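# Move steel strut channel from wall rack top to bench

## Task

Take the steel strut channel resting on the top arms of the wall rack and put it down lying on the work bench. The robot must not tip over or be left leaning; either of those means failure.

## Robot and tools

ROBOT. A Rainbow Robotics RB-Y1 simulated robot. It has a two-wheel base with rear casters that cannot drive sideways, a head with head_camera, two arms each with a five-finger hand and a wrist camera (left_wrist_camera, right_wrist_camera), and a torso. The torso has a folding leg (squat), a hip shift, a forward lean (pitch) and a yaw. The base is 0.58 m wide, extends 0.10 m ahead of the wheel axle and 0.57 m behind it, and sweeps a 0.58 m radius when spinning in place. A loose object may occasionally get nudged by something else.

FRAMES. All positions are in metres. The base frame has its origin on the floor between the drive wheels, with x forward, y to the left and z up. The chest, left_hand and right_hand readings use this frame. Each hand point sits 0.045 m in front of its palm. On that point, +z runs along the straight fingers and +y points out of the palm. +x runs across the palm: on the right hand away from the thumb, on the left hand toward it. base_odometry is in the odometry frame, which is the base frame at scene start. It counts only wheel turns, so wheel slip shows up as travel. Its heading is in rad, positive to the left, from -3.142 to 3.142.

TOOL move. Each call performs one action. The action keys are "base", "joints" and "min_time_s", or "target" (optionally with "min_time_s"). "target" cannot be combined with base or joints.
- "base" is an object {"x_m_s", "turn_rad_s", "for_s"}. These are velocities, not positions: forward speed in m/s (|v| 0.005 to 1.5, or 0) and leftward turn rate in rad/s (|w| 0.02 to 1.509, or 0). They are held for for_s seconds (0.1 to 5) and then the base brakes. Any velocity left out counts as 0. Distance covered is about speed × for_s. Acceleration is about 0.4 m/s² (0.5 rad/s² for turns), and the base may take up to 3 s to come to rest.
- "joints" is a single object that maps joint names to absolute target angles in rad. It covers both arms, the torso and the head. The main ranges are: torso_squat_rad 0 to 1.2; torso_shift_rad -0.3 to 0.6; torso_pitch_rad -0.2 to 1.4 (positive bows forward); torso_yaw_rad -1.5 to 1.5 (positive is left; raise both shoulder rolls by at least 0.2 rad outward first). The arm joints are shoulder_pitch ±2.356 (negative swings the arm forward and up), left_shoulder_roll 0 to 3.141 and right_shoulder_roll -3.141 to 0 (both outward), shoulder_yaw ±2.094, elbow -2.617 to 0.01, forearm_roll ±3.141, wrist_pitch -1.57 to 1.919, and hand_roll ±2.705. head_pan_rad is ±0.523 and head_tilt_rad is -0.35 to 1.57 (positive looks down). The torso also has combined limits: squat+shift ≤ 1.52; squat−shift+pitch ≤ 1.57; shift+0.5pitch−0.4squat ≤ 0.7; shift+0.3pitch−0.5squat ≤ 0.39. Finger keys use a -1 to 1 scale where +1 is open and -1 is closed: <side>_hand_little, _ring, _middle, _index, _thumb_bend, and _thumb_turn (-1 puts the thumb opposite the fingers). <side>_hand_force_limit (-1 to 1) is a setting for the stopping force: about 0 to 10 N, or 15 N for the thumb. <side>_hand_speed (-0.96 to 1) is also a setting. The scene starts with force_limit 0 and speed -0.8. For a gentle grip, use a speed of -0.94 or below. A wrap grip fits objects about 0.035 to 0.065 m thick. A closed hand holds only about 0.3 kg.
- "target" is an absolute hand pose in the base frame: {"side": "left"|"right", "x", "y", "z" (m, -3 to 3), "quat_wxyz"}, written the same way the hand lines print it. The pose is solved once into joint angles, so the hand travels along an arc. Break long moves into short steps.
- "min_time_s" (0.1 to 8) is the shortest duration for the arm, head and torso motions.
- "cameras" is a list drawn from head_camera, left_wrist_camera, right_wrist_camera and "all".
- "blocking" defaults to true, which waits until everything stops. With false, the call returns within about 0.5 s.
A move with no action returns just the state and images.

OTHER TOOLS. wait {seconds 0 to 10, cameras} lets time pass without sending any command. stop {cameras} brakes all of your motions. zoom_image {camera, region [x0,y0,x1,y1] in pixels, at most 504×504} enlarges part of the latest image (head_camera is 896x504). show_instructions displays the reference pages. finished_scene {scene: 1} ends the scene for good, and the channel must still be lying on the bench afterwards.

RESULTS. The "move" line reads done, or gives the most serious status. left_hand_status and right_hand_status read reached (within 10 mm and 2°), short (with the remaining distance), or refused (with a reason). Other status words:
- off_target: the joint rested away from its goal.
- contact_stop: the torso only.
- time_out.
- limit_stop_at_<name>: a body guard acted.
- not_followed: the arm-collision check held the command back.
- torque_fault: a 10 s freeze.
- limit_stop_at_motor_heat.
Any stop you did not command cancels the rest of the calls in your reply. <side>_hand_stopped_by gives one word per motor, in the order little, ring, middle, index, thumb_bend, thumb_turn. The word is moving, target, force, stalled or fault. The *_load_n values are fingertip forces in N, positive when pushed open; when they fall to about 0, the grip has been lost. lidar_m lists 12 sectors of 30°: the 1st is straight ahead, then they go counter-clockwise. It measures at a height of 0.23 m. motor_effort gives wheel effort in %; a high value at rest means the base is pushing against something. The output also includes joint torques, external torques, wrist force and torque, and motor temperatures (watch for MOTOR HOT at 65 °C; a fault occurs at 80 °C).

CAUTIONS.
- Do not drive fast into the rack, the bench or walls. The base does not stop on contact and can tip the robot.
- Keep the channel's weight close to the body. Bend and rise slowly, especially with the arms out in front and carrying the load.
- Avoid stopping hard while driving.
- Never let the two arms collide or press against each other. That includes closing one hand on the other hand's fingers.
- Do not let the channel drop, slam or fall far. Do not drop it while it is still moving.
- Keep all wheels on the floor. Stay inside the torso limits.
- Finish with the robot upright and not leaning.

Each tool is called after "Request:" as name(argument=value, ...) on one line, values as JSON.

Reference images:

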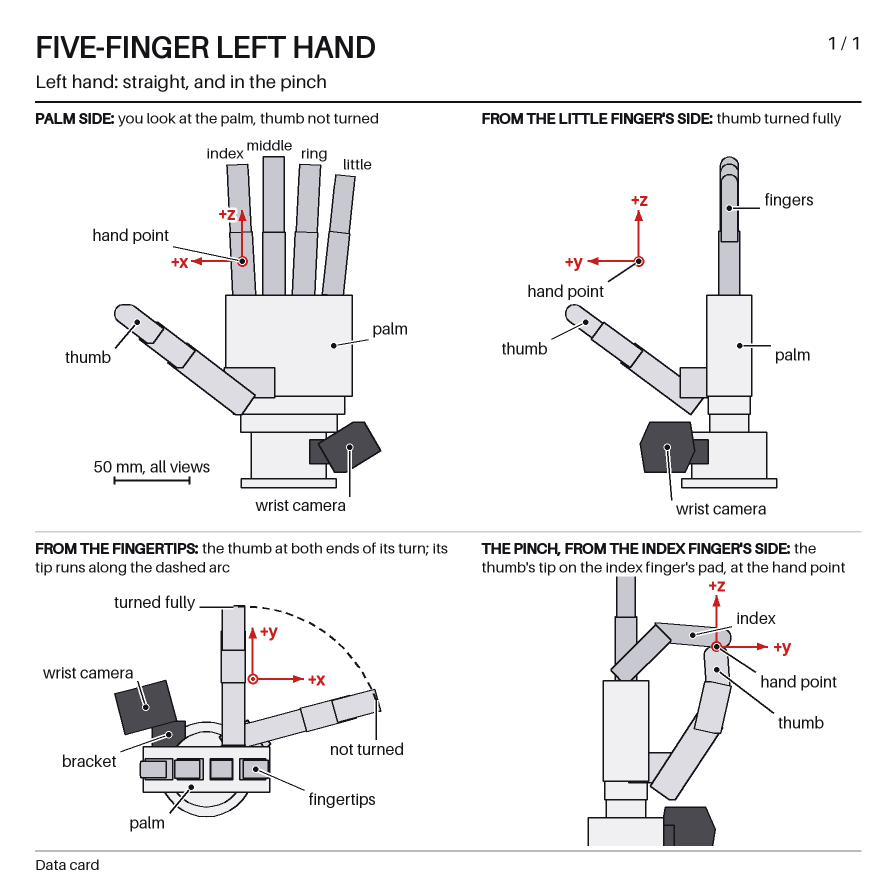

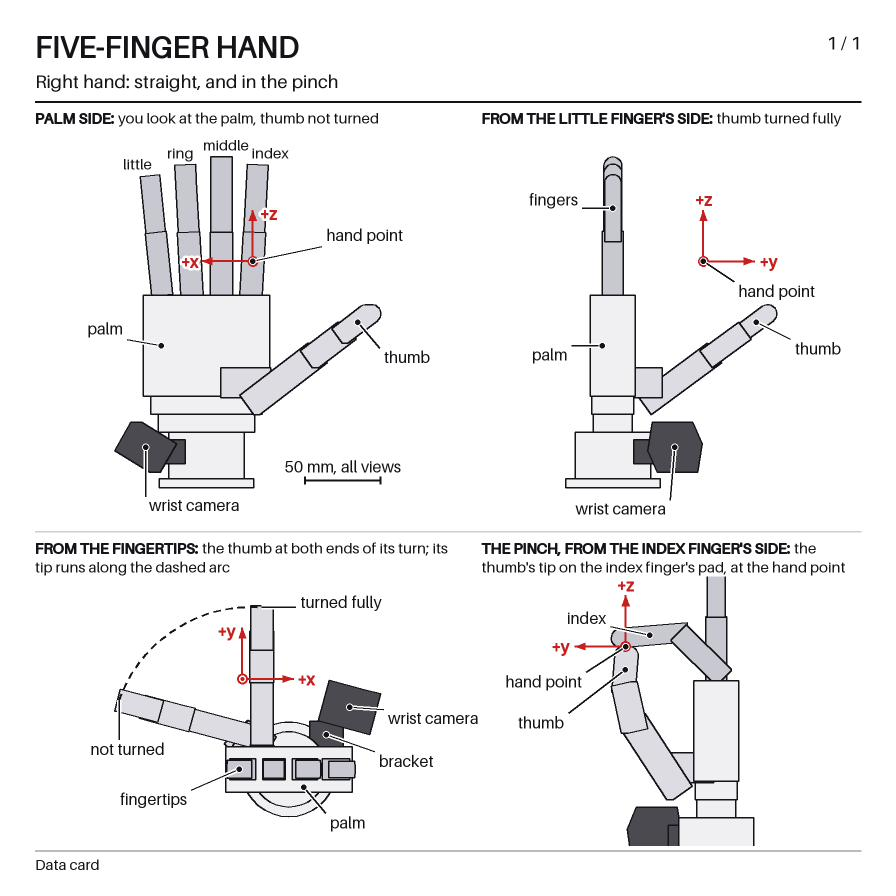

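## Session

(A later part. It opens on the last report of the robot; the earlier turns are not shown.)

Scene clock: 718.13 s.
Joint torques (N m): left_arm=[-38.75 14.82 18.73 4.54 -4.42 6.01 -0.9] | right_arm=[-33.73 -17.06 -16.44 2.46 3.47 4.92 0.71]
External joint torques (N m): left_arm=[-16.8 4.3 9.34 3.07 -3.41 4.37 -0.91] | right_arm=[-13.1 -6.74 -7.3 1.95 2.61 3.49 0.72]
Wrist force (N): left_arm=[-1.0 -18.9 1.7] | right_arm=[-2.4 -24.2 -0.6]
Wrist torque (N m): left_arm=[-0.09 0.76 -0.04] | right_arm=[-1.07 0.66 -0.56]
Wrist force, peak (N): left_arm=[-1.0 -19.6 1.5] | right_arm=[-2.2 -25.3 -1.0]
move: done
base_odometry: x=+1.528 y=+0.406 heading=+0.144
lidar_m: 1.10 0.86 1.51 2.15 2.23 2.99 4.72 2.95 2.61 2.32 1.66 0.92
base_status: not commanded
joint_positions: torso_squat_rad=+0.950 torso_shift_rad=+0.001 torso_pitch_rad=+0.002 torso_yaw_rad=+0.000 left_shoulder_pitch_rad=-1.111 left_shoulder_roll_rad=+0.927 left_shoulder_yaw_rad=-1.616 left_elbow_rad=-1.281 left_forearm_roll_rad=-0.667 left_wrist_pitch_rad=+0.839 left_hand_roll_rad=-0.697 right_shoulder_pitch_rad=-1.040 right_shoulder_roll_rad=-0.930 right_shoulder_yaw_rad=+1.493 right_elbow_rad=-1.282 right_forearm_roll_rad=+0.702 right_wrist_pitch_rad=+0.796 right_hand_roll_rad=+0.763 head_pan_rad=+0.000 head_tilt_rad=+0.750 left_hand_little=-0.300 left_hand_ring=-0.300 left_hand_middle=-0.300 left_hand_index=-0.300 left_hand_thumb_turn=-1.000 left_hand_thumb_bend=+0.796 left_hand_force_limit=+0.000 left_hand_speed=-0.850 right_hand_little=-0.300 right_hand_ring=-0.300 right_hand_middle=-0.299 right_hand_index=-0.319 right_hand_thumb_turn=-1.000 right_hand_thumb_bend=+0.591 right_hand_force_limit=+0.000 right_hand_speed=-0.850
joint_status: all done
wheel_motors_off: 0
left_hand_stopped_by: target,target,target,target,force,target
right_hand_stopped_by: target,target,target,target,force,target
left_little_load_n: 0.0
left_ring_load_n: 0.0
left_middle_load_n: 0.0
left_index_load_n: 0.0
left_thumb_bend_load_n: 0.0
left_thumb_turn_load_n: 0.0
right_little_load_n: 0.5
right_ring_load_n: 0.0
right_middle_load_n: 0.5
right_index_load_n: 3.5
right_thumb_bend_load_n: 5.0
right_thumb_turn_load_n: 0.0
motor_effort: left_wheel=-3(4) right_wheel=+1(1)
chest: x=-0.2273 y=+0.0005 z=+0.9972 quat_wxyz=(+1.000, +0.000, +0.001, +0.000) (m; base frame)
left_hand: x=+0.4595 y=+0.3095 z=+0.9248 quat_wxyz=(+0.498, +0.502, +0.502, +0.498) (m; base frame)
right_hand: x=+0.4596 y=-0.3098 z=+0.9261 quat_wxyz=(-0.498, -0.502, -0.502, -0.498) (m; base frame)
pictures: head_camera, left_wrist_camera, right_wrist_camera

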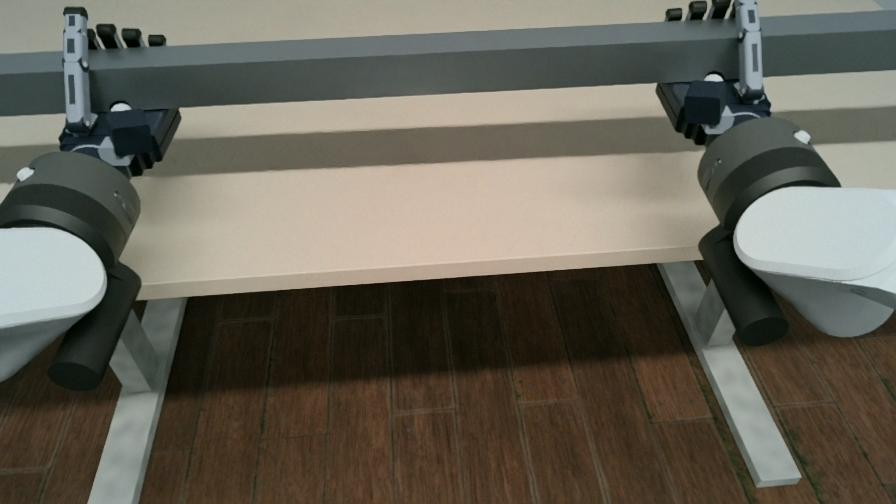

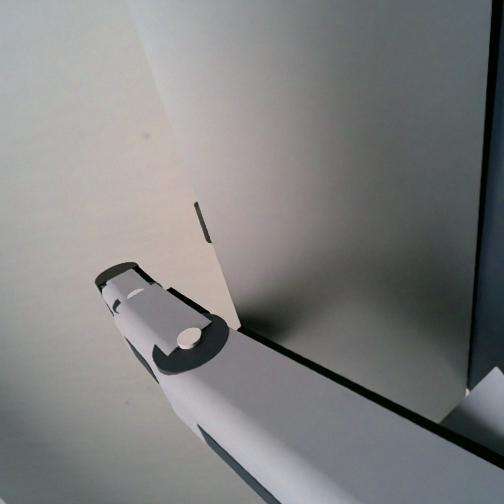

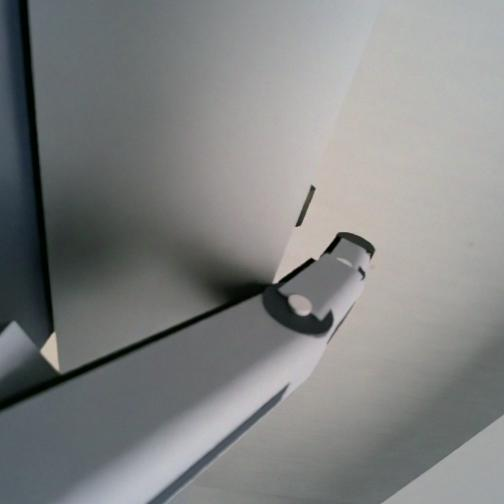

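Request:
move(target={"side":"left","x":0.46,"y":0.31,"z":0.910,"quat_wxyz":[0.5079,0.4919,0.5079,0.4919]}, min_time_s=1.5)

Request:
move(target={"side":"right","x":0.46,"y":-0.31,"z":0.950,"quat_wxyz":[0.5160,0.4835,0.5160,0.4835]}, min_time_s=1.5)

Request:
move(target={"side":"left","x":0.46,"y":0.31,"z":0.890,"quat_wxyz":[0.5236,0.4752,0.5236,0.4752]}, min_time_s=1.5, cameras=["all"])

Scene clock: 755.07 s.
Joint torques (N m): left_arm=[-35.42 12.82 19.04 4.55 -4.04 5.95 -0.68] | right_arm=[-34.47 -16.84 -17.93 1.18 3.09 5.08 -1.29]
External joint torques (N m): left_arm=[-13.47 2.33 9.98 3.15 -3.06 4.28 -0.69] | right_arm=[-13.84 -6.52 -8.79 0.67 2.24 3.65 -1.28]
Wrist force (N): left_arm=[-0.2 -15.5 -0.2] | right_arm=[-2.1 -28.3 1.0]
Wrist torque (N m): left_arm=[0.05 0.73 0.01] | right_arm=[-1.33 -0.51 -2.83]
Wrist force, peak (N): left_arm=[-1.1 -19.5 1.9] | right_arm=[-2.4 -28.3 1.0]
move: done
base_odometry: x=+1.528 y=+0.406 heading=+0.144
lidar_m: 1.10 0.86 1.54 2.16 2.22 2.98 4.71 2.94 2.62 2.34 1.64 0.94
base_status: not commanded
joint_positions: torso_squat_rad=+0.950 torso_shift_rad=+0.001 torso_pitch_rad=+0.002 torso_yaw_rad=+0.000 left_shoulder_pitch_rad=-1.080 left_shoulder_roll_rad=+0.888 left_shoulder_yaw_rad=-1.614 left_elbow_rad=-1.232 left_forearm_roll_rad=-0.701 left_wrist_pitch_rad=+0.844 left_hand_roll_rad=-0.638 right_shoulder_pitch_rad=-1.040 right_shoulder_roll_rad=-0.930 right_shoulder_yaw_rad=+1.493 right_elbow_rad=-1.282 right_forearm_roll_rad=+0.702 right_wrist_pitch_rad=+0.796 right_hand_roll_rad=+0.763 head_pan_rad=+0.000 head_tilt_rad=+0.750 left_hand_little=-0.300 left_hand_ring=-0.300 left_hand_middle=-0.300 left_hand_index=-0.300 left_hand_thumb_turn=-1.000 left_hand_thumb_bend=+0.796 left_hand_force_limit=+0.000 left_hand_speed=-0.850 right_hand_little=-0.300 right_hand_ring=-0.300 right_hand_middle=-0.299 right_hand_index=-0.319 right_hand_thumb_turn=-1.000 right_hand_thumb_bend=+0.591 right_hand_force_limit=+0.000 right_hand_speed=-0.850
joint_status: all done
wheel_motors_off: 0
left_hand_stopped_by: target,target,target,target,force,target
right_hand_stopped_by: target,target,target,target,force,target
left_little_load_n: 0.0
left_ring_load_n: 0.0
left_middle_load_n: 0.0
left_index_load_n: 0.0
left_thumb_bend_load_n: 0.0
left_thumb_turn_load_n: 0.0
right_little_load_n: 2.5
right_ring_load_n: 1.0
right_middle_load_n: 0.0
right_index_load_n: 1.0
right_thumb_bend_load_n: 8.5
right_thumb_turn_load_n: -2.5
motor_effort: left_wheel=-3(4) right_wheel=+1(1)
chest: x=-0.2273 y=+0.0005 z=+0.9972 quat_wxyz=(+1.000, +0.000, +0.001, +0.000) (m; base frame)
left_hand: x=+0.4585 y=+0.3096 z=+0.9068 quat_wxyz=(+0.505, +0.495, +0.511, +0.490) (m; base frame)
left_hand_status: reached (checked arc, planned for 1.5 s): 4 mm and 0.7 deg off.
right_hand: x=+0.4595 y=-0.3099 z=+0.9259 quat_wxyz=(-0.498, -0.502, -0.503, -0.498) (m; base frame)
pictures: none

Scene clock: 756.90 s.
Joint torques (N m): left_arm=[-36.14 15.93 19.03 4.95 -3.73 6.7 -0.72] | right_arm=[-33.29 -21.88 -16.05 3.27 2.6 5.52 0.53]
External joint torques (N m): left_arm=[-14.2 5.45 9.96 3.56 -2.74 5.02 -0.72] | right_arm=[-12.68 -11.5 -6.68 2.6 1.74 4.1 0.54]
Wrist force (N): left_arm=[-3.9 -18.5 1.8] | right_arm=[3.7 -24.8 -1.2]
Wrist torque (N m): left_arm=[-0.05 0.75 -0.23] | right_arm=[-1.10 0.45 -0.39]
Wrist force, peak (N): left_arm=[-4.3 -19.0 1.9] | right_arm=[-2.2 -28.3 1.2]
move: done
base_odometry: x=+1.528 y=+0.406 heading=+0.144
lidar_m: 1.10 0.86 1.54 2.15 2.22 2.99 4.71 2.95 2.61 2.34 1.65 0.92
base_status: not commanded
joint_positions: torso_squat_rad=+0.950 torso_shift_rad=+0.001 torso_pitch_rad=+0.002 torso_yaw_rad=+0.000 left_shoulder_pitch_rad=-1.080 left_shoulder_roll_rad=+0.887 left_shoulder_yaw_rad=-1.614 left_elbow_rad=-1.232 left_forearm_roll_rad=-0.701 left_wrist_pitch_rad=+0.844 left_hand_roll_rad=-0.638 right_shoulder_pitch_rad=-1.069 right_shoulder_roll_rad=-0.968 right_shoulder_yaw_rad=+1.502 right_elbow_rad=-1.322 right_forearm_roll_rad=+0.679 right_wrist_pitch_rad=+0.794 right_hand_roll_rad=+0.834 head_pan_rad=+0.000 head_tilt_rad=+0.750 left_hand_little=-0.300 left_hand_ring=-0.300 left_hand_middle=-0.300 left_hand_index=-0.300 left_hand_thumb_turn=-1.000 left_hand_thumb_bend=+0.796 left_hand_force_limit=+0.000 left_hand_speed=-0.850 right_hand_little=-0.300 right_hand_ring=-0.300 right_hand_middle=-0.299 right_hand_index=-0.319 right_hand_thumb_turn=-1.000 right_hand_thumb_bend=+0.591 right_hand_force_limit=+0.000 right_hand_speed=-0.850
joint_status: all done
wheel_motors_off: 0
left_hand_stopped_by: target,target,target,target,force,target
right_hand_stopped_by: target,target,target,target,force,target
left_little_load_n: 0.0
left_ring_load_n: 0.0
left_middle_load_n: 0.5
left_index_load_n: 0.0
left_thumb_bend_load_n: 0.0
left_thumb_turn_load_n: 0.0
right_little_load_n: 0.0
right_ring_load_n: 0.0
right_middle_load_n: 0.0
right_index_load_n: 2.5
right_thumb_bend_load_n: 3.5
right_thumb_turn_load_n: -2.0
motor_effort: left_wheel=-3(4) right_wheel=+1(1)
chest: x=-0.2273 y=+0.0005 z=+0.9972 quat_wxyz=(+1.000, +0.000, +0.001, +0.000) (m; base frame)
left_hand: x=+0.4585 y=+0.3091 z=+0.9064 quat_wxyz=(+0.505, +0.495, +0.511, +0.489) (m; base frame)
right_hand: x=+0.4597 y=-0.3087 z=+0.9455 quat_wxyz=(-0.514, -0.482, -0.517, -0.485) (m; base frame)
right_hand_status: reached (checked arc, planned for 1.5 s): 5 mm and 0.3 deg off.
pictures: none

Scene clock: 758.73 s.
Joint torques (N m): left_arm=[-35.81 13.84 18.12 5.25 -3.53 6.11 -0.65] | right_arm=[-34.47 -19.31 -18.62 2.18 2.39 5.3 -1.49]
External joint torques (N m): left_arm=[-13.78 3.45 9.52 3.91 -2.6 4.38 -0.65] | right_arm=[-13.87 -8.93 -9.26 1.5 1.53 3.87 -1.48]
Wrist force (N): left_arm=[-0.3 -15.0 -0.4] | right_arm=[1.6 -28.1 0.7]
Wrist torque (N m): left_arm=[0.10 0.79 0.04] | right_arm=[-1.32 -0.83 -2.81]
Wrist force, peak (N): left_arm=[-4.2 -18.9 1.7] | right_arm=[6.0 -28.2 0.3]
move: done
base_odometry: x=+1.528 y=+0.406 heading=+0.144
lidar_m: 1.10 0.85 1.52 2.15 2.22 2.98 4.72 2.94 2.60 2.34 1.66 0.92
base_status: not commanded
joint_positions: torso_squat_rad=+0.950 torso_shift_rad=+0.001 torso_pitch_rad=+0.002 torso_yaw_rad=+0.000 left_shoulder_pitch_rad=-1.045 left_shoulder_roll_rad=+0.831 left_shoulder_yaw_rad=-1.606 left_elbow_rad=-1.152 left_forearm_roll_rad=-0.756 left_wrist_pitch_rad=+0.843 left_hand_roll_rad=-0.531 right_shoulder_pitch_rad=-1.069 right_shoulder_roll_rad=-0.969 right_shoulder_yaw_rad=+1.503 right_elbow_rad=-1.322 right_forearm_roll_rad=+0.679 right_wrist_pitch_rad=+0.794 right_hand_roll_rad=+0.835 head_pan_rad=+0.000 head_tilt_rad=+0.750 left_hand_little=-0.300 left_hand_ring=-0.300 left_hand_middle=-0.300 left_hand_index=-0.300 left_hand_thumb_turn=-1.000 left_hand_thumb_bend=+0.796 left_hand_force_limit=+0.000 left_hand_speed=-0.850 right_hand_little=-0.300 right_hand_ring=-0.300 right_hand_middle=-0.299 right_hand_index=-0.319 right_hand_thumb_turn=-1.000 right_hand_thumb_bend=+0.591 right_hand_force_limit=+0.000 right_hand_speed=-0.850
joint_status: all done
wheel_motors_off: 0
left_hand_stopped_by: target,target,target,target,force,target
right_hand_stopped_by: target,target,target,target,force,target
left_little_load_n: 0.5
left_ring_load_n: 0.0
left_middle_load_n: 0.5
left_index_load_n: 0.0
left_thumb_bend_load_n: 0.0
left_thumb_turn_load_n: 0.0
right_little_load_n: 3.0
right_ring_load_n: 1.0
right_middle_load_n: 0.0
right_index_load_n: 0.0
right_thumb_bend_load_n: 9.0
right_thumb_turn_load_n: -3.5
motor_effort: left_wheel=-3(4) right_wheel=+1(1)
chest: x=-0.2273 y=+0.0005 z=+0.9972 quat_wxyz=(+1.000, +0.000, +0.001, +0.000) (m; base frame)
left_hand: x=+0.4592 y=+0.3094 z=+0.8868 quat_wxyz=(+0.522, +0.477, +0.525, +0.473) (m; base frame)
left_hand_status: reached (checked arc, planned for 1.5 s): 3 mm and 0.4 deg off.
right_hand: x=+0.4596 y=-0.3093 z=+0.9454 quat_wxyz=(-0.515, -0.482, -0.517, -0.485) (m; base frame)
pictures: head_camera, left_wrist_camera, right_wrist_camera

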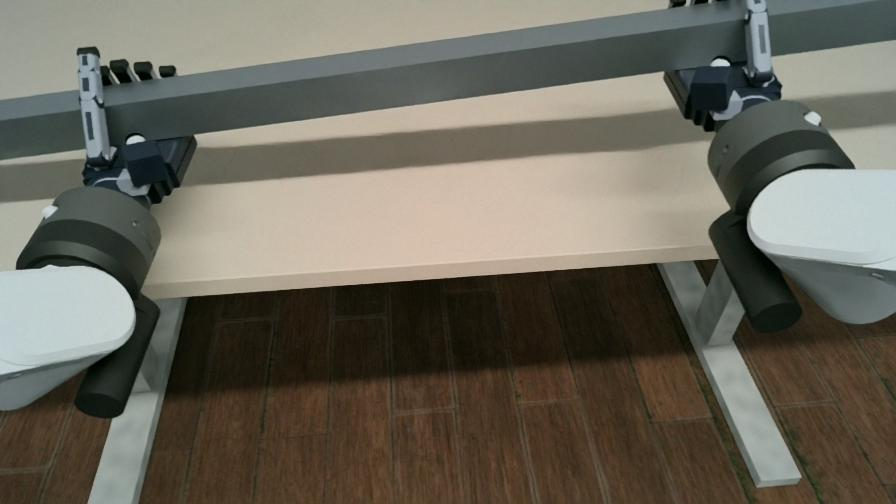

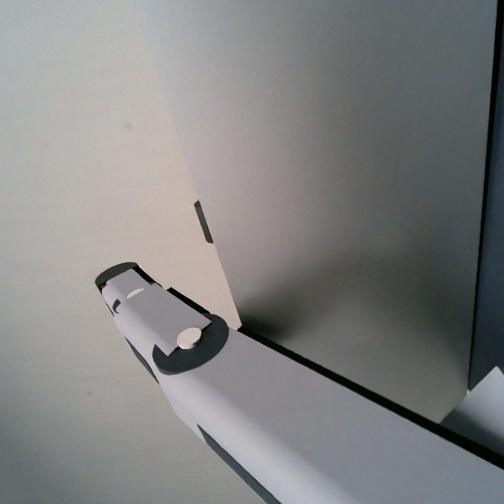

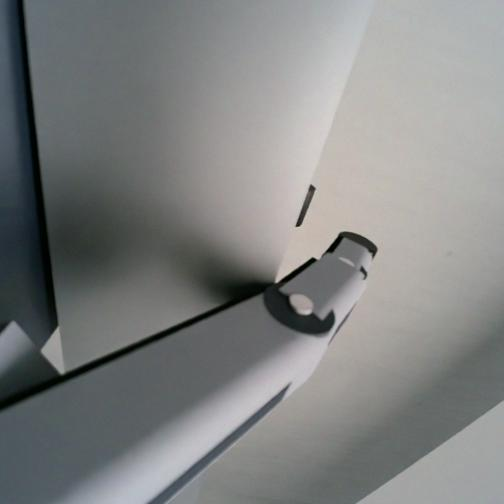

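Request:
move(target={"side":"right","x":0.46,"y":-0.31,"z":0.953,"quat_wxyz":[0.5236,0.4752,0.5236,0.4752]}, min_time_s=1)

Request:
move(joints={"torso_squat_rad": 1.03, "head_pan_rad": 0.5}, min_time_s=3, cameras=["all"])

Scene clock: 764.43 s.
Joint torques (N m): left_arm=[-36.17 15.42 18.12 5.12 -3.37 6.61 -0.63] | right_arm=[-33.81 -20.37 -16.13 2.98 2.74 5.17 0.52]
External joint torques (N m): left_arm=[-14.14 5.04 9.53 3.78 -2.44 4.88 -0.64] | right_arm=[-13.23 -9.99 -6.71 2.23 1.87 3.76 0.53]
Wrist force (N): left_arm=[-1.3 -18.8 1.7] | right_arm=[3.2 -24.7 -0.9]
Wrist torque (N m): left_arm=[-0.05 0.76 0.00] | right_arm=[-1.13 0.37 -0.47]
Wrist force, peak (N): left_arm=[-1.2 -18.9 1.7] | right_arm=[1.8 -28.6 1.0]
move: done
base_odometry: x=+1.528 y=+0.406 heading=+0.144
lidar_m: 1.10 0.85 1.54 2.14 2.23 2.98 4.73 2.94 2.60 2.35 1.65 0.93
base_status: not commanded
joint_positions: torso_squat_rad=+0.950 torso_shift_rad=+0.001 torso_pitch_rad=+0.002 torso_yaw_rad=+0.000 left_shoulder_pitch_rad=-1.044 left_shoulder_roll_rad=+0.831 left_shoulder_yaw_rad=-1.606 left_elbow_rad=-1.152 left_forearm_roll_rad=-0.756 left_wrist_pitch_rad=+0.843 left_hand_roll_rad=-0.531 right_shoulder_pitch_rad=-1.081 right_shoulder_roll_rad=-0.982 right_shoulder_yaw_rad=+1.512 right_elbow_rad=-1.337 right_forearm_roll_rad=+0.661 right_wrist_pitch_rad=+0.792 right_hand_roll_rad=+0.873 head_pan_rad=+0.000 head_tilt_rad=+0.750 left_hand_little=-0.300 left_hand_ring=-0.300 left_hand_middle=-0.300 left_hand_index=-0.300 left_hand_thumb_turn=-1.000 left_hand_thumb_bend=+0.796 left_hand_force_limit=+0.000 left_hand_speed=-0.850 right_hand_little=-0.300 right_hand_ring=-0.300 right_hand_middle=-0.299 right_hand_index=-0.319 right_hand_thumb_turn=-1.000 right_hand_thumb_bend=+0.591 right_hand_force_limit=+0.000 right_hand_speed=-0.850
joint_status: all done
wheel_motors_off: 0
left_hand_stopped_by: target,target,target,target,force,target
right_hand_stopped_by: target,target,target,target,force,target
left_little_load_n: 0.0
left_ring_load_n: 0.0
left_middle_load_n: 0.0
left_index_load_n: 0.5
left_thumb_bend_load_n: -0.5
left_thumb_turn_load_n: 0.0
right_little_load_n: 0.5
right_ring_load_n: 0.5
right_middle_load_n: 0.5
right_index_load_n: 2.5
right_thumb_bend_load_n: 4.0
right_thumb_turn_load_n: -1.0
motor_effort: left_wheel=-3(4) right_wheel=+1(1)
chest: x=-0.2273 y=+0.0005 z=+0.9972 quat_wxyz=(+1.000, +0.000, +0.001, +0.000) (m; base frame)
left_hand: x=+0.4591 y=+0.3093 z=+0.8865 quat_wxyz=(+0.522, +0.477, +0.525, +0.473) (m; base frame)
right_hand: x=+0.4595 y=-0.3090 z=+0.9490 quat_wxyz=(-0.521, -0.476, -0.525, -0.475) (m; base frame)
right_hand_status: reached (checked arc, planned for 1.0 s): 4 mm and 0.3 deg off.
pictures: none

Scene clock: 767.73 s.
Joint torques (N m): left_arm=[-36.68 15.14 17.98 5.16 -3.56 6.58 -0.55] | right_arm=[-33.82 -20.69 -16.26 2.92 2.73 5.17 0.44]
External joint torques (N m): left_arm=[-14.66 4.76 9.38 3.82 -2.62 4.85 -0.55] | right_arm=[-13.25 -10.31 -6.84 2.16 1.87 3.75 0.45]
Wrist force (N): left_arm=[-1.4 -18.6 1.6] | right_arm=[3.5 -24.7 -0.8]
Wrist torque (N m): left_arm=[-0.03 0.75 -0.02] | right_arm=[-1.15 0.29 -0.51]
Wrist force, peak (N): left_arm=[-1.3 -19.0 1.7] | right_arm=[3.4 -25.2 -0.9]
move: done
base_odometry: x=+1.528 y=+0.406 heading=+0.144
lidar_m: 1.10 0.85 1.54 2.15 2.21 2.98 4.72 2.94 2.60 2.03 1.66 0.92
base_status: not commanded
joint_positions: torso_squat_rad=+1.030 torso_shift_rad=+0.001 torso_pitch_rad=+0.002 torso_yaw_rad=+0.000 left_shoulder_pitch_rad=-1.044 left_shoulder_roll_rad=+0.831 left_shoulder_yaw_rad=-1.606 left_elbow_rad=-1.152 left_forearm_roll_rad=-0.756 left_wrist_pitch_rad=+0.843 left_hand_roll_rad=-0.531 right_shoulder_pitch_rad=-1.081 right_shoulder_roll_rad=-0.982 right_shoulder_yaw_rad=+1.512 right_elbow_rad=-1.337 right_forearm_roll_rad=+0.661 right_wrist_pitch_rad=+0.792 right_hand_roll_rad=+0.873 head_pan_rad=+0.500 head_tilt_rad=+0.750 left_hand_little=-0.300 left_hand_ring=-0.300 left_hand_middle=-0.300 left_hand_index=-0.300 left_hand_thumb_turn=-1.000 left_hand_thumb_bend=+0.796 left_hand_force_limit=+0.000 left_hand_speed=-0.850 right_hand_little=-0.300 right_hand_ring=-0.300 right_hand_middle=-0.299 right_hand_index=-0.319 right_hand_thumb_turn=-1.000 right_hand_thumb_bend=+0.591 right_hand_force_limit=+0.000 right_hand_speed=-0.850
joint_status: all done
wheel_motors_off: 0
left_hand_stopped_by: target,target,target,target,force,target
right_hand_stopped_by: target,target,target,target,force,target
left_little_load_n: 0.0
left_ring_load_n: 0.5
left_middle_load_n: 0.0
left_index_load_n: 0.0
left_thumb_bend_load_n: 0.0
left_thumb_turn_load_n: 0.0
right_little_load_n: 0.5
right_ring_load_n: 0.5
right_middle_load_n: 0.5
right_index_load_n: 2.0
right_thumb_bend_load_n: 4.0
right_thumb_turn_load_n: -1.0
motor_effort: left_wheel=-3(4) right_wheel=+1(1)
chest: x=-0.2273 y=+0.0004 z=+0.9504 quat_wxyz=(+1.000, +0.000, +0.001, +0.000) (m; base frame)
left_hand: x=+0.4591 y=+0.3092 z=+0.8397 quat_wxyz=(+0.522, +0.477, +0.525, +0.473) (m; base frame)
right_hand: x=+0.4594 y=-0.3091 z=+0.9022 quat_wxyz=(-0.521, -0.476, -0.525, -0.475) (m; base frame)
pictures: head_camera, left_wrist_camera, right_wrist_camera

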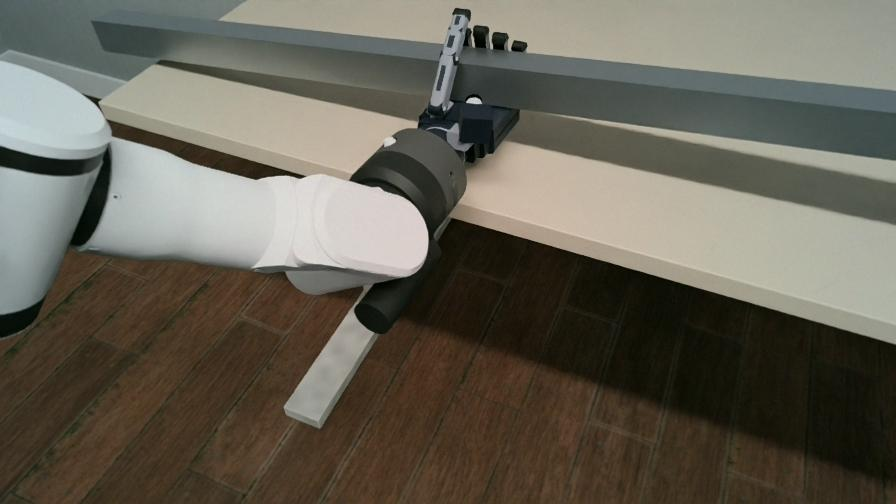

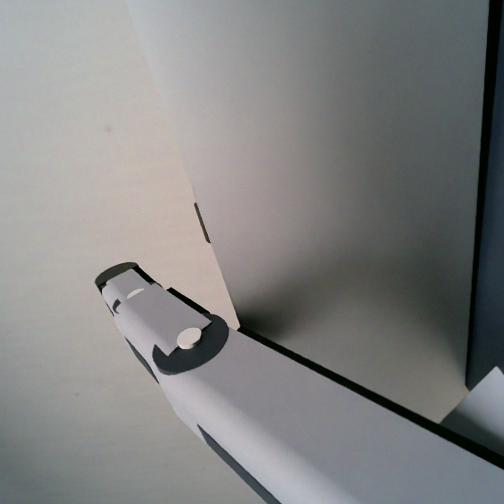

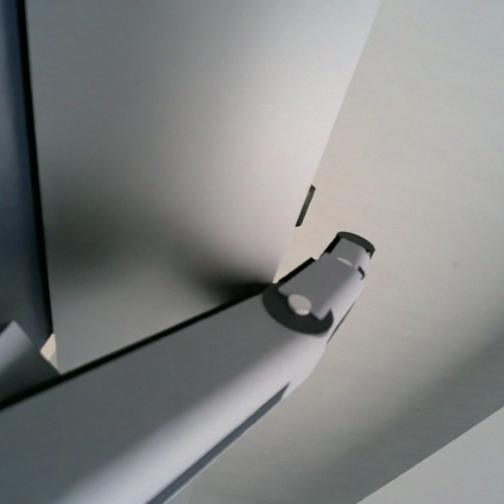

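Request:
zoom_image(camera="head_camera", region=[60, 0, 340, 160])

Request:
move(joints={"head_pan_rad": -0.5}, cameras=["head_camera"])

Scaled by 1.800 from the camera's 896x504 image, which has a finer 1280x720 frame.

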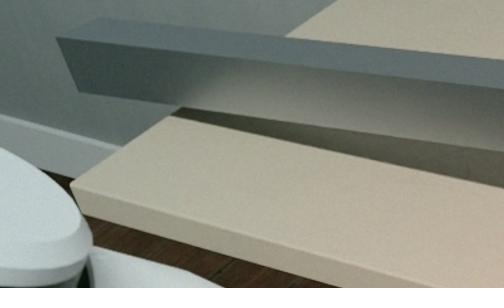

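Scene clock: 774.73 s.
Joint torques (N m): left_arm=[-36.26 15.4 17.94 5.11 -3.3 6.58 -0.79] | right_arm=[-33.69 -20.6 -16.68 2.89 2.7 5.26 0.44]
External joint torques (N m): left_arm=[-14.24 5.02 9.35 3.77 -2.36 4.86 -0.8] | right_arm=[-13.12 -10.22 -7.26 2.13 1.83 3.85 0.45]
Wrist force (N): left_arm=[-1.1 -18.6 1.6] | right_arm=[3.4 -24.5 -1.2]
Wrist torque (N m): left_arm=[-0.03 0.74 -0.03] | right_arm=[-1.10 0.33 -0.51]
Wrist force, peak (N): left_arm=[-1.2 -19.0 2.0] | right_arm=[3.9 -25.0 -0.6]
move: done
base_odometry: x=+1.528 y=+0.406 heading=+0.144
lidar_m: 1.10 0.85 1.54 2.15 2.21 2.98 4.71 2.94 2.62 2.33 1.63 0.92
base_status: not commanded
joint_positions: torso_squat_rad=+1.030 torso_shift_rad=+0.001 torso_pitch_rad=+0.002 torso_yaw_rad=+0.000 left_shoulder_pitch_rad=-1.044 left_shoulder_roll_rad=+0.831 left_shoulder_yaw_rad=-1.606 left_elbow_rad=-1.152 left_forearm_roll_rad=-0.756 left_wrist_pitch_rad=+0.843 left_hand_roll_rad=-0.531 right_shoulder_pitch_rad=-1.081 right_shoulder_roll_rad=-0.982 right_shoulder_yaw_rad=+1.512 right_elbow_rad=-1.337 right_forearm_roll_rad=+0.661 right_wrist_pitch_rad=+0.792 right_hand_roll_rad=+0.873 head_pan_rad=-0.500 head_tilt_rad=+0.750 left_hand_little=-0.300 left_hand_ring=-0.300 left_hand_middle=-0.300 left_hand_index=-0.300 left_hand_thumb_turn=-1.000 left_hand_thumb_bend=+0.796 left_hand_force_limit=+0.000 left_hand_speed=-0.850 right_hand_little=-0.300 right_hand_ring=-0.300 right_hand_middle=-0.299 right_hand_index=-0.319 right_hand_thumb_turn=-1.000 right_hand_thumb_bend=+0.591 right_hand_force_limit=+0.000 right_hand_speed=-0.850
joint_status: all done
wheel_motors_off: 0
left_hand_stopped_by: target,target,target,target,force,target
right_hand_stopped_by: target,target,target,target,force,target
left_little_load_n: 0.5
left_ring_load_n: 0.0
left_middle_load_n: 0.0
left_index_load_n: 0.0
left_thumb_bend_load_n: 0.0
left_thumb_turn_load_n: 0.0
right_little_load_n: 0.5
right_ring_load_n: 0.5
right_middle_load_n: 0.5
right_index_load_n: 2.5
right_thumb_bend_load_n: 4.5
right_thumb_turn_load_n: -1.0
motor_effort: left_wheel=-4(4) right_wheel=+1(1)
chest: x=-0.2273 y=+0.0004 z=+0.9504 quat_wxyz=(+1.000, +0.000, +0.001, +0.000) (m; base frame)
left_hand: x=+0.4591 y=+0.3092 z=+0.8397 quat_wxyz=(+0.522, +0.477, +0.525, +0.473) (m; base frame)
right_hand: x=+0.4594 y=-0.3091 z=+0.9022 quat_wxyz=(-0.521, -0.476, -0.525, -0.475) (m; base frame)
pictures: head_camera

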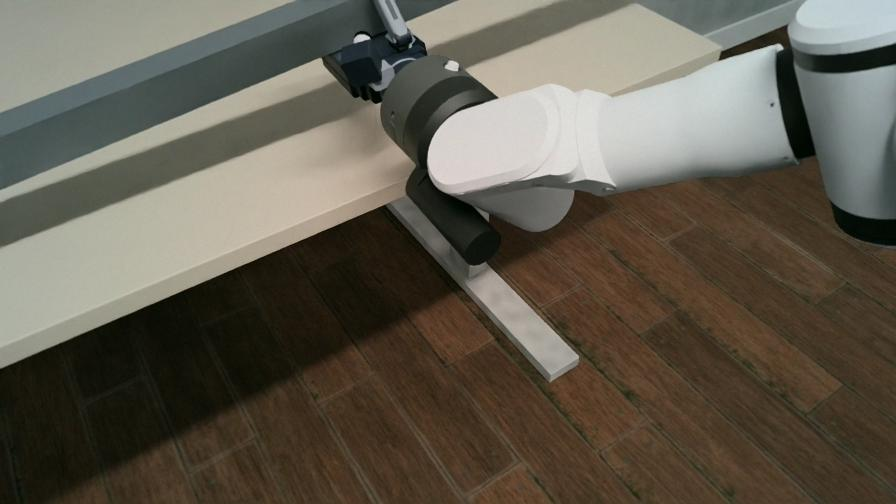

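Request:
move(joints={"head_pan_rad": -0.5, "head_tilt_rad": 0.45}, cameras=["head_camera"])

Request:
move(joints={"head_pan_rad": 0.5, "head_tilt_rad": 0.6}, cameras=["head_camera"])

Scene clock: 780.47 s.
Joint torques (N m): left_arm=[-36.55 15.1 17.91 5.11 -3.27 6.79 -0.64] | right_arm=[-33.56 -20.85 -16.4 2.88 2.74 5.31 0.54]
External joint torques (N m): left_arm=[-14.52 4.72 9.32 3.76 -2.34 5.07 -0.64] | right_arm=[-12.98 -10.46 -6.97 2.12 1.87 3.9 0.56]
Wrist force (N): left_arm=[-1.2 -18.6 1.4] | right_arm=[3.3 -24.9 -0.7]
Wrist torque (N m): left_arm=[-0.02 0.74 -0.02] | right_arm=[-1.20 0.31 -0.52]
Wrist force, peak (N): left_arm=[-1.2 -18.9 1.8] | right_arm=[3.5 -25.1 -1.0]
move: done
base_odometry: x=+1.528 y=+0.406 heading=+0.144
lidar_m: 1.09 0.84 1.52 2.15 2.23 2.99 4.73 2.94 2.60 2.34 1.63 0.94
base_status: not commanded
joint_positions: torso_squat_rad=+1.030 torso_shift_rad=+0.001 torso_pitch_rad=+0.002 torso_yaw_rad=+0.000 left_shoulder_pitch_rad=-1.044 left_shoulder_roll_rad=+0.831 left_shoulder_yaw_rad=-1.606 left_elbow_rad=-1.152 left_forearm_roll_rad=-0.756 left_wrist_pitch_rad=+0.843 left_hand_roll_rad=-0.531 right_shoulder_pitch_rad=-1.081 right_shoulder_roll_rad=-0.982 right_shoulder_yaw_rad=+1.512 right_elbow_rad=-1.337 right_forearm_roll_rad=+0.661 right_wrist_pitch_rad=+0.792 right_hand_roll_rad=+0.873 head_pan_rad=-0.500 head_tilt_rad=+0.450 left_hand_little=-0.300 left_hand_ring=-0.300 left_hand_middle=-0.300 left_hand_index=-0.300 left_hand_thumb_turn=-1.000 left_hand_thumb_bend=+0.796 left_hand_force_limit=+0.000 left_hand_speed=-0.850 right_hand_little=-0.300 right_hand_ring=-0.300 right_hand_middle=-0.299 right_hand_index=-0.319 right_hand_thumb_turn=-1.000 right_hand_thumb_bend=+0.591 right_hand_force_limit=+0.000 right_hand_speed=-0.850
joint_status: all done
wheel_motors_off: 0
left_hand_stopped_by: target,target,target,target,force,target
right_hand_stopped_by: target,target,target,target,force,target
left_little_load_n: 0.5
left_ring_load_n: 0.0
left_middle_load_n: 0.0
left_index_load_n: 0.0
left_thumb_bend_load_n: 0.0
left_thumb_turn_load_n: 0.0
right_little_load_n: 0.5
right_ring_load_n: 0.5
right_middle_load_n: 0.5
right_index_load_n: 2.5
right_thumb_bend_load_n: 4.0
right_thumb_turn_load_n: -1.0
motor_effort: left_wheel=-4(4) right_wheel=+1(1)
chest: x=-0.2273 y=+0.0004 z=+0.9504 quat_wxyz=(+1.000, +0.000, +0.001, +0.000) (m; base frame)
left_hand: x=+0.4591 y=+0.3092 z=+0.8397 quat_wxyz=(+0.522, +0.477, +0.525, +0.473) (m; base frame)
right_hand: x=+0.4594 y=-0.3091 z=+0.9022 quat_wxyz=(-0.521, -0.476, -0.525, -0.475) (m; base frame)
pictures: head_camera

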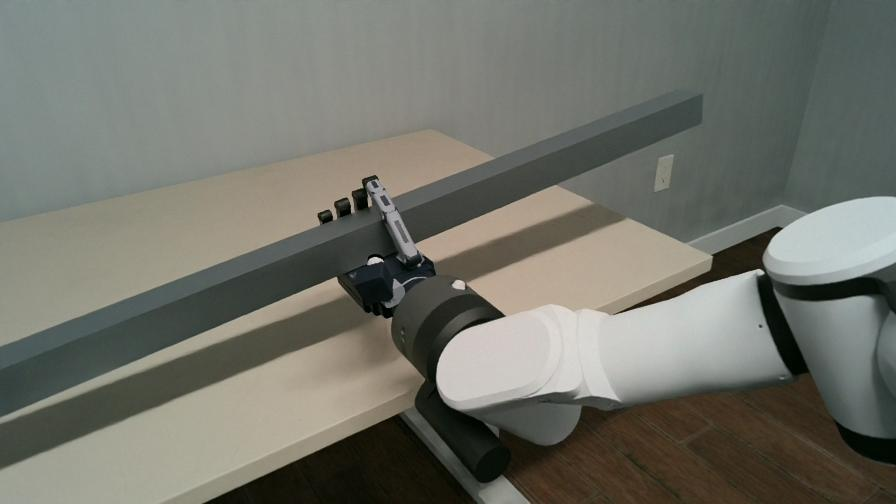

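Scene clock: 781.80 s.
Joint torques (N m): left_arm=[-36.26 15.05 17.99 5.11 -3.45 6.62 -0.65] | right_arm=[-33.79 -20.83 -16.39 2.95 2.68 5.19 0.46]
External joint torques (N m): left_arm=[-14.24 4.67 9.39 3.77 -2.52 4.9 -0.66] | right_arm=[-13.22 -10.45 -6.97 2.2 1.82 3.78 0.47]
Wrist force (N): left_arm=[-1.2 -18.8 1.8] | right_arm=[3.5 -24.6 -0.8]
Wrist torque (N m): left_arm=[-0.08 0.75 -0.02] | right_arm=[-1.14 0.29 -0.51]
Wrist force, peak (N): left_arm=[-0.9 -18.9 1.4] | right_arm=[3.4 -24.9 -0.7]
move: done
base_odometry: x=+1.528 y=+0.406 heading=+0.144
lidar_m: 1.10 0.86 1.54 2.16 2.21 2.98 4.71 2.95 2.60 2.32 1.63 0.93
base_status: not commanded
joint_positions: torso_squat_rad=+1.030 torso_shift_rad=+0.001 torso_pitch_rad=+0.002 torso_yaw_rad=+0.000 left_shoulder_pitch_rad=-1.044 left_shoulder_roll_rad=+0.831 left_shoulder_yaw_rad=-1.606 left_elbow_rad=-1.152 left_forearm_roll_rad=-0.756 left_wrist_pitch_rad=+0.843 left_hand_roll_rad=-0.531 right_shoulder_pitch_rad=-1.081 right_shoulder_roll_rad=-0.982 right_shoulder_yaw_rad=+1.512 right_elbow_rad=-1.337 right_forearm_roll_rad=+0.661 right_wrist_pitch_rad=+0.792 right_hand_roll_rad=+0.873 head_pan_rad=+0.500 head_tilt_rad=+0.600 left_hand_little=-0.300 left_hand_ring=-0.300 left_hand_middle=-0.300 left_hand_index=-0.300 left_hand_thumb_turn=-1.000 left_hand_thumb_bend=+0.796 left_hand_force_limit=+0.000 left_hand_speed=-0.850 right_hand_little=-0.300 right_hand_ring=-0.300 right_hand_middle=-0.299 right_hand_index=-0.319 right_hand_thumb_turn=-1.000 right_hand_thumb_bend=+0.591 right_hand_force_limit=+0.000 right_hand_speed=-0.850
joint_status: all done
wheel_motors_off: 0
left_hand_stopped_by: target,target,target,target,force,target
right_hand_stopped_by: target,target,target,target,force,target
left_little_load_n: 0.5
left_ring_load_n: 0.0
left_middle_load_n: 0.0
left_index_load_n: 0.0
left_thumb_bend_load_n: 0.0
left_thumb_turn_load_n: 0.0
right_little_load_n: 1.0
right_ring_load_n: 0.5
right_middle_load_n: 0.5
right_index_load_n: 2.5
right_thumb_bend_load_n: 4.0
right_thumb_turn_load_n: -1.0
motor_effort: left_wheel=-4(4) right_wheel=+1(1)
chest: x=-0.2273 y=+0.0004 z=+0.9504 quat_wxyz=(+1.000, +0.000, +0.001, +0.000) (m; base frame)
left_hand: x=+0.4591 y=+0.3092 z=+0.8396 quat_wxyz=(+0.522, +0.477, +0.525, +0.473) (m; base frame)
right_hand: x=+0.4594 y=-0.3091 z=+0.9022 quat_wxyz=(-0.521, -0.476, -0.525, -0.475) (m; base frame)
pictures: head_camera

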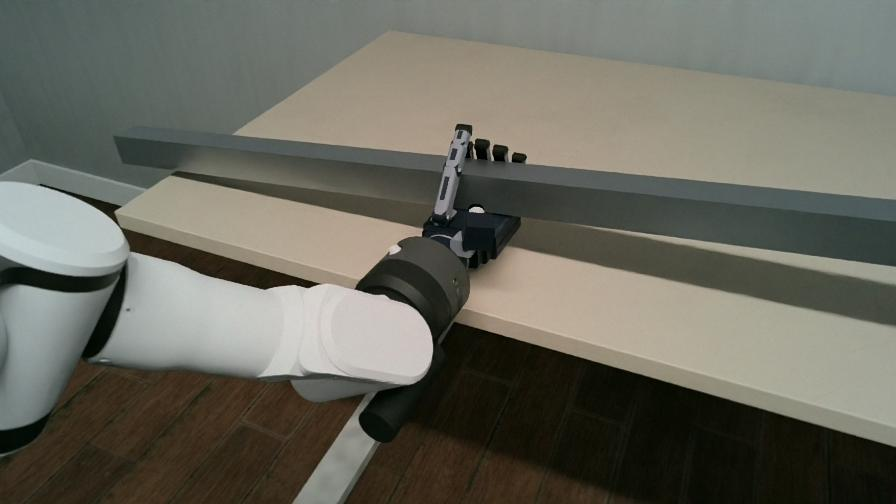

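Request:
move(joints={"torso_squat_rad": 1.055}, min_time_s=1.5, cameras=["head_camera"])

Scene clock: 799.23 s.
Joint torques (N m): left_arm=[-34.37 15.08 16.68 4.46 -2.75 5.56 -0.76] | right_arm=[-33.86 -20.45 -17.24 2.9 3.23 5.51 0.45]
External joint torques (N m): left_arm=[-12.34 4.7 8.08 3.11 -1.82 3.83 -0.77] | right_arm=[-13.29 -10.07 -7.82 2.14 2.37 4.1 0.46]
Wrist force (N): left_arm=[-0.4 -10.8 0.3] | right_arm=[2.9 -27.7 -0.3]
Wrist torque (N m): left_arm=[0.24 0.71 0.13] | right_arm=[-1.31 0.37 -0.44]
Wrist force, peak (N): left_arm=[-1.2 -19.1 1.6] | right_arm=[2.8 -28.0 -0.4]
move: done
base_odometry: x=+1.528 y=+0.406 heading=+0.144
lidar_m: 1.10 0.85 1.52 2.14 2.21 2.97 4.72 2.95 2.60 2.34 1.64 0.92
base_status: not commanded
joint_positions: torso_squat_rad=+1.055 torso_shift_rad=+0.001 torso_pitch_rad=+0.001 torso_yaw_rad=+0.000 left_shoulder_pitch_rad=-1.045 left_shoulder_roll_rad=+0.831 left_shoulder_yaw_rad=-1.605 left_elbow_rad=-1.152 left_forearm_roll_rad=-0.756 left_wrist_pitch_rad=+0.843 left_hand_roll_rad=-0.531 right_shoulder_pitch_rad=-1.081 right_shoulder_roll_rad=-0.982 right_shoulder_yaw_rad=+1.512 right_elbow_rad=-1.337 right_forearm_roll_rad=+0.661 right_wrist_pitch_rad=+0.792 right_hand_roll_rad=+0.873 head_pan_rad=+0.500 head_tilt_rad=+0.600 left_hand_little=-0.300 left_hand_ring=-0.300 left_hand_middle=-0.300 left_hand_index=-0.300 left_hand_thumb_turn=-1.000 left_hand_thumb_bend=+0.796 left_hand_force_limit=+0.000 left_hand_speed=-0.850 right_hand_little=-0.300 right_hand_ring=-0.300 right_hand_middle=-0.299 right_hand_index=-0.319 right_hand_thumb_turn=-1.000 right_hand_thumb_bend=+0.591 right_hand_force_limit=+0.000 right_hand_speed=-0.850
joint_status: all done
wheel_motors_off: 0
left_hand_stopped_by: target,target,target,target,force,target
right_hand_stopped_by: target,target,target,target,force,target
left_little_load_n: 0.5
left_ring_load_n: 0.0
left_middle_load_n: 0.0
left_index_load_n: 0.0
left_thumb_bend_load_n: 0.0
left_thumb_turn_load_n: 0.0
right_little_load_n: 0.5
right_ring_load_n: 0.5
right_middle_load_n: 0.5
right_index_load_n: 3.0
right_thumb_bend_load_n: 3.5
right_thumb_turn_load_n: -0.5
motor_effort: left_wheel=-3(4) right_wheel=+1(1)
chest: x=-0.2274 y=+0.0004 z=+0.9353 quat_wxyz=(+1.000, +0.000, +0.001, +0.000) (m; base frame)
left_hand: x=+0.4592 y=+0.3092 z=+0.8253 quat_wxyz=(+0.522, +0.477, +0.525, +0.474) (m; base frame)
right_hand: x=+0.4593 y=-0.3091 z=+0.8870 quat_wxyz=(-0.521, -0.476, -0.525, -0.475) (m; base frame)
pictures: head_camera

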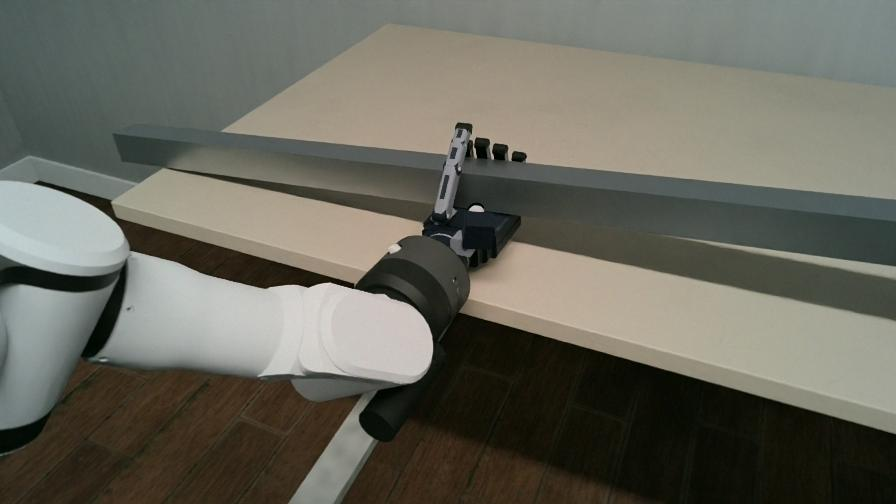

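Request:
move(target={"side":"left","x":0.46,"y":0.31,"z":0.822,"quat_wxyz":[0.5236,0.4752,0.5236,0.4752]}, min_time_s=1, cameras=["left_wrist_camera"])

Scene clock: 804.53 s.
Joint torques (N m): left_arm=[-22.32 8.92 7.63 2.34 -1.12 2.32 0.16] | right_arm=[-37.8 -20.68 -19.82 3.57 3.81 6.69 0.41]
External joint torques (N m): left_arm=[-0.23 -1.46 -0.81 0.93 -0.21 0.57 0.16] | right_arm=[-17.23 -10.31 -10.4 2.81 2.95 5.28 0.42]
Wrist force (N): left_arm=[-0.8 4.1 0.7] | right_arm=[3.8 -34.3 -0.4]
Wrist torque (N m): left_arm=[0.56 0.69 0.11] | right_arm=[-1.53 0.32 -0.78]
Wrist force, peak (N): left_arm=[-0.9 -11.4 0.4] | right_arm=[3.8 -34.5 -0.6]
move: done
base_odometry: x=+1.528 y=+0.406 heading=+0.144
lidar_m: 1.09 0.86 1.52 2.16 2.22 2.99 4.72 2.96 2.60 2.35 1.65 0.93
base_status: not commanded
joint_positions: torso_squat_rad=+1.055 torso_shift_rad=+0.000 torso_pitch_rad=+0.001 torso_yaw_rad=+0.000 left_shoulder_pitch_rad=-1.039 left_shoulder_roll_rad=+0.816 left_shoulder_yaw_rad=-1.606 left_elbow_rad=-1.124 left_forearm_roll_rad=-0.773 left_wrist_pitch_rad=+0.843 left_hand_roll_rad=-0.512 right_shoulder_pitch_rad=-1.080 right_shoulder_roll_rad=-0.982 right_shoulder_yaw_rad=+1.513 right_elbow_rad=-1.337 right_forearm_roll_rad=+0.661 right_wrist_pitch_rad=+0.792 right_hand_roll_rad=+0.873 head_pan_rad=+0.500 head_tilt_rad=+0.600 left_hand_little=-0.300 left_hand_ring=-0.300 left_hand_middle=-0.300 left_hand_index=-0.300 left_hand_thumb_turn=-1.000 left_hand_thumb_bend=+0.796 left_hand_force_limit=+0.000 left_hand_speed=-0.850 right_hand_little=-0.300 right_hand_ring=-0.300 right_hand_middle=-0.299 right_hand_index=-0.319 right_hand_thumb_turn=-1.000 right_hand_thumb_bend=+0.591 right_hand_force_limit=+0.000 right_hand_speed=-0.850
joint_status: all done
wheel_motors_off: 0
left_hand_stopped_by: target,target,target,target,force,target
right_hand_stopped_by: target,target,target,target,force,target
left_little_load_n: 0.0
left_ring_load_n: 0.0
left_middle_load_n: 0.0
left_index_load_n: 0.0
left_thumb_bend_load_n: 0.0
left_thumb_turn_load_n: 0.0
right_little_load_n: 0.5
right_ring_load_n: 0.5
right_middle_load_n: 0.5
right_index_load_n: 2.5
right_thumb_bend_load_n: 4.0
right_thumb_turn_load_n: -2.0
motor_effort: left_wheel=-4(4) right_wheel=+1(1)
chest: x=-0.2274 y=+0.0003 z=+0.9353 quat_wxyz=(+1.000, +0.000, +0.001, +0.000) (m; base frame)
left_hand: x=+0.4599 y=+0.3099 z=+0.8225 quat_wxyz=(+0.523, +0.475, +0.524, +0.475) (m; base frame)
left_hand_status: reached (checked arc, planned for 1.0 s): 0 mm and 0.0 deg off.
right_hand: x=+0.4591 y=-0.3093 z=+0.8860 quat_wxyz=(-0.521, -0.476, -0.526, -0.475) (m; base frame)
pictures: left_wrist_camera

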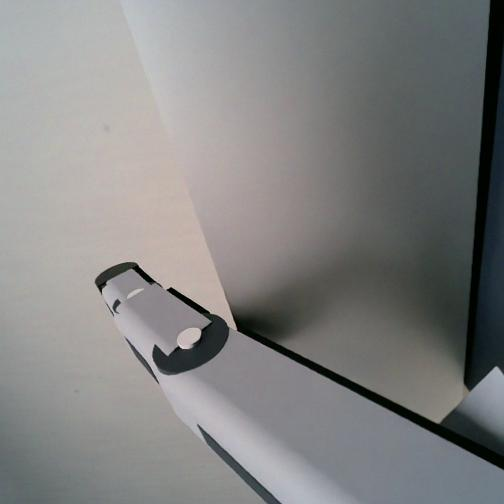

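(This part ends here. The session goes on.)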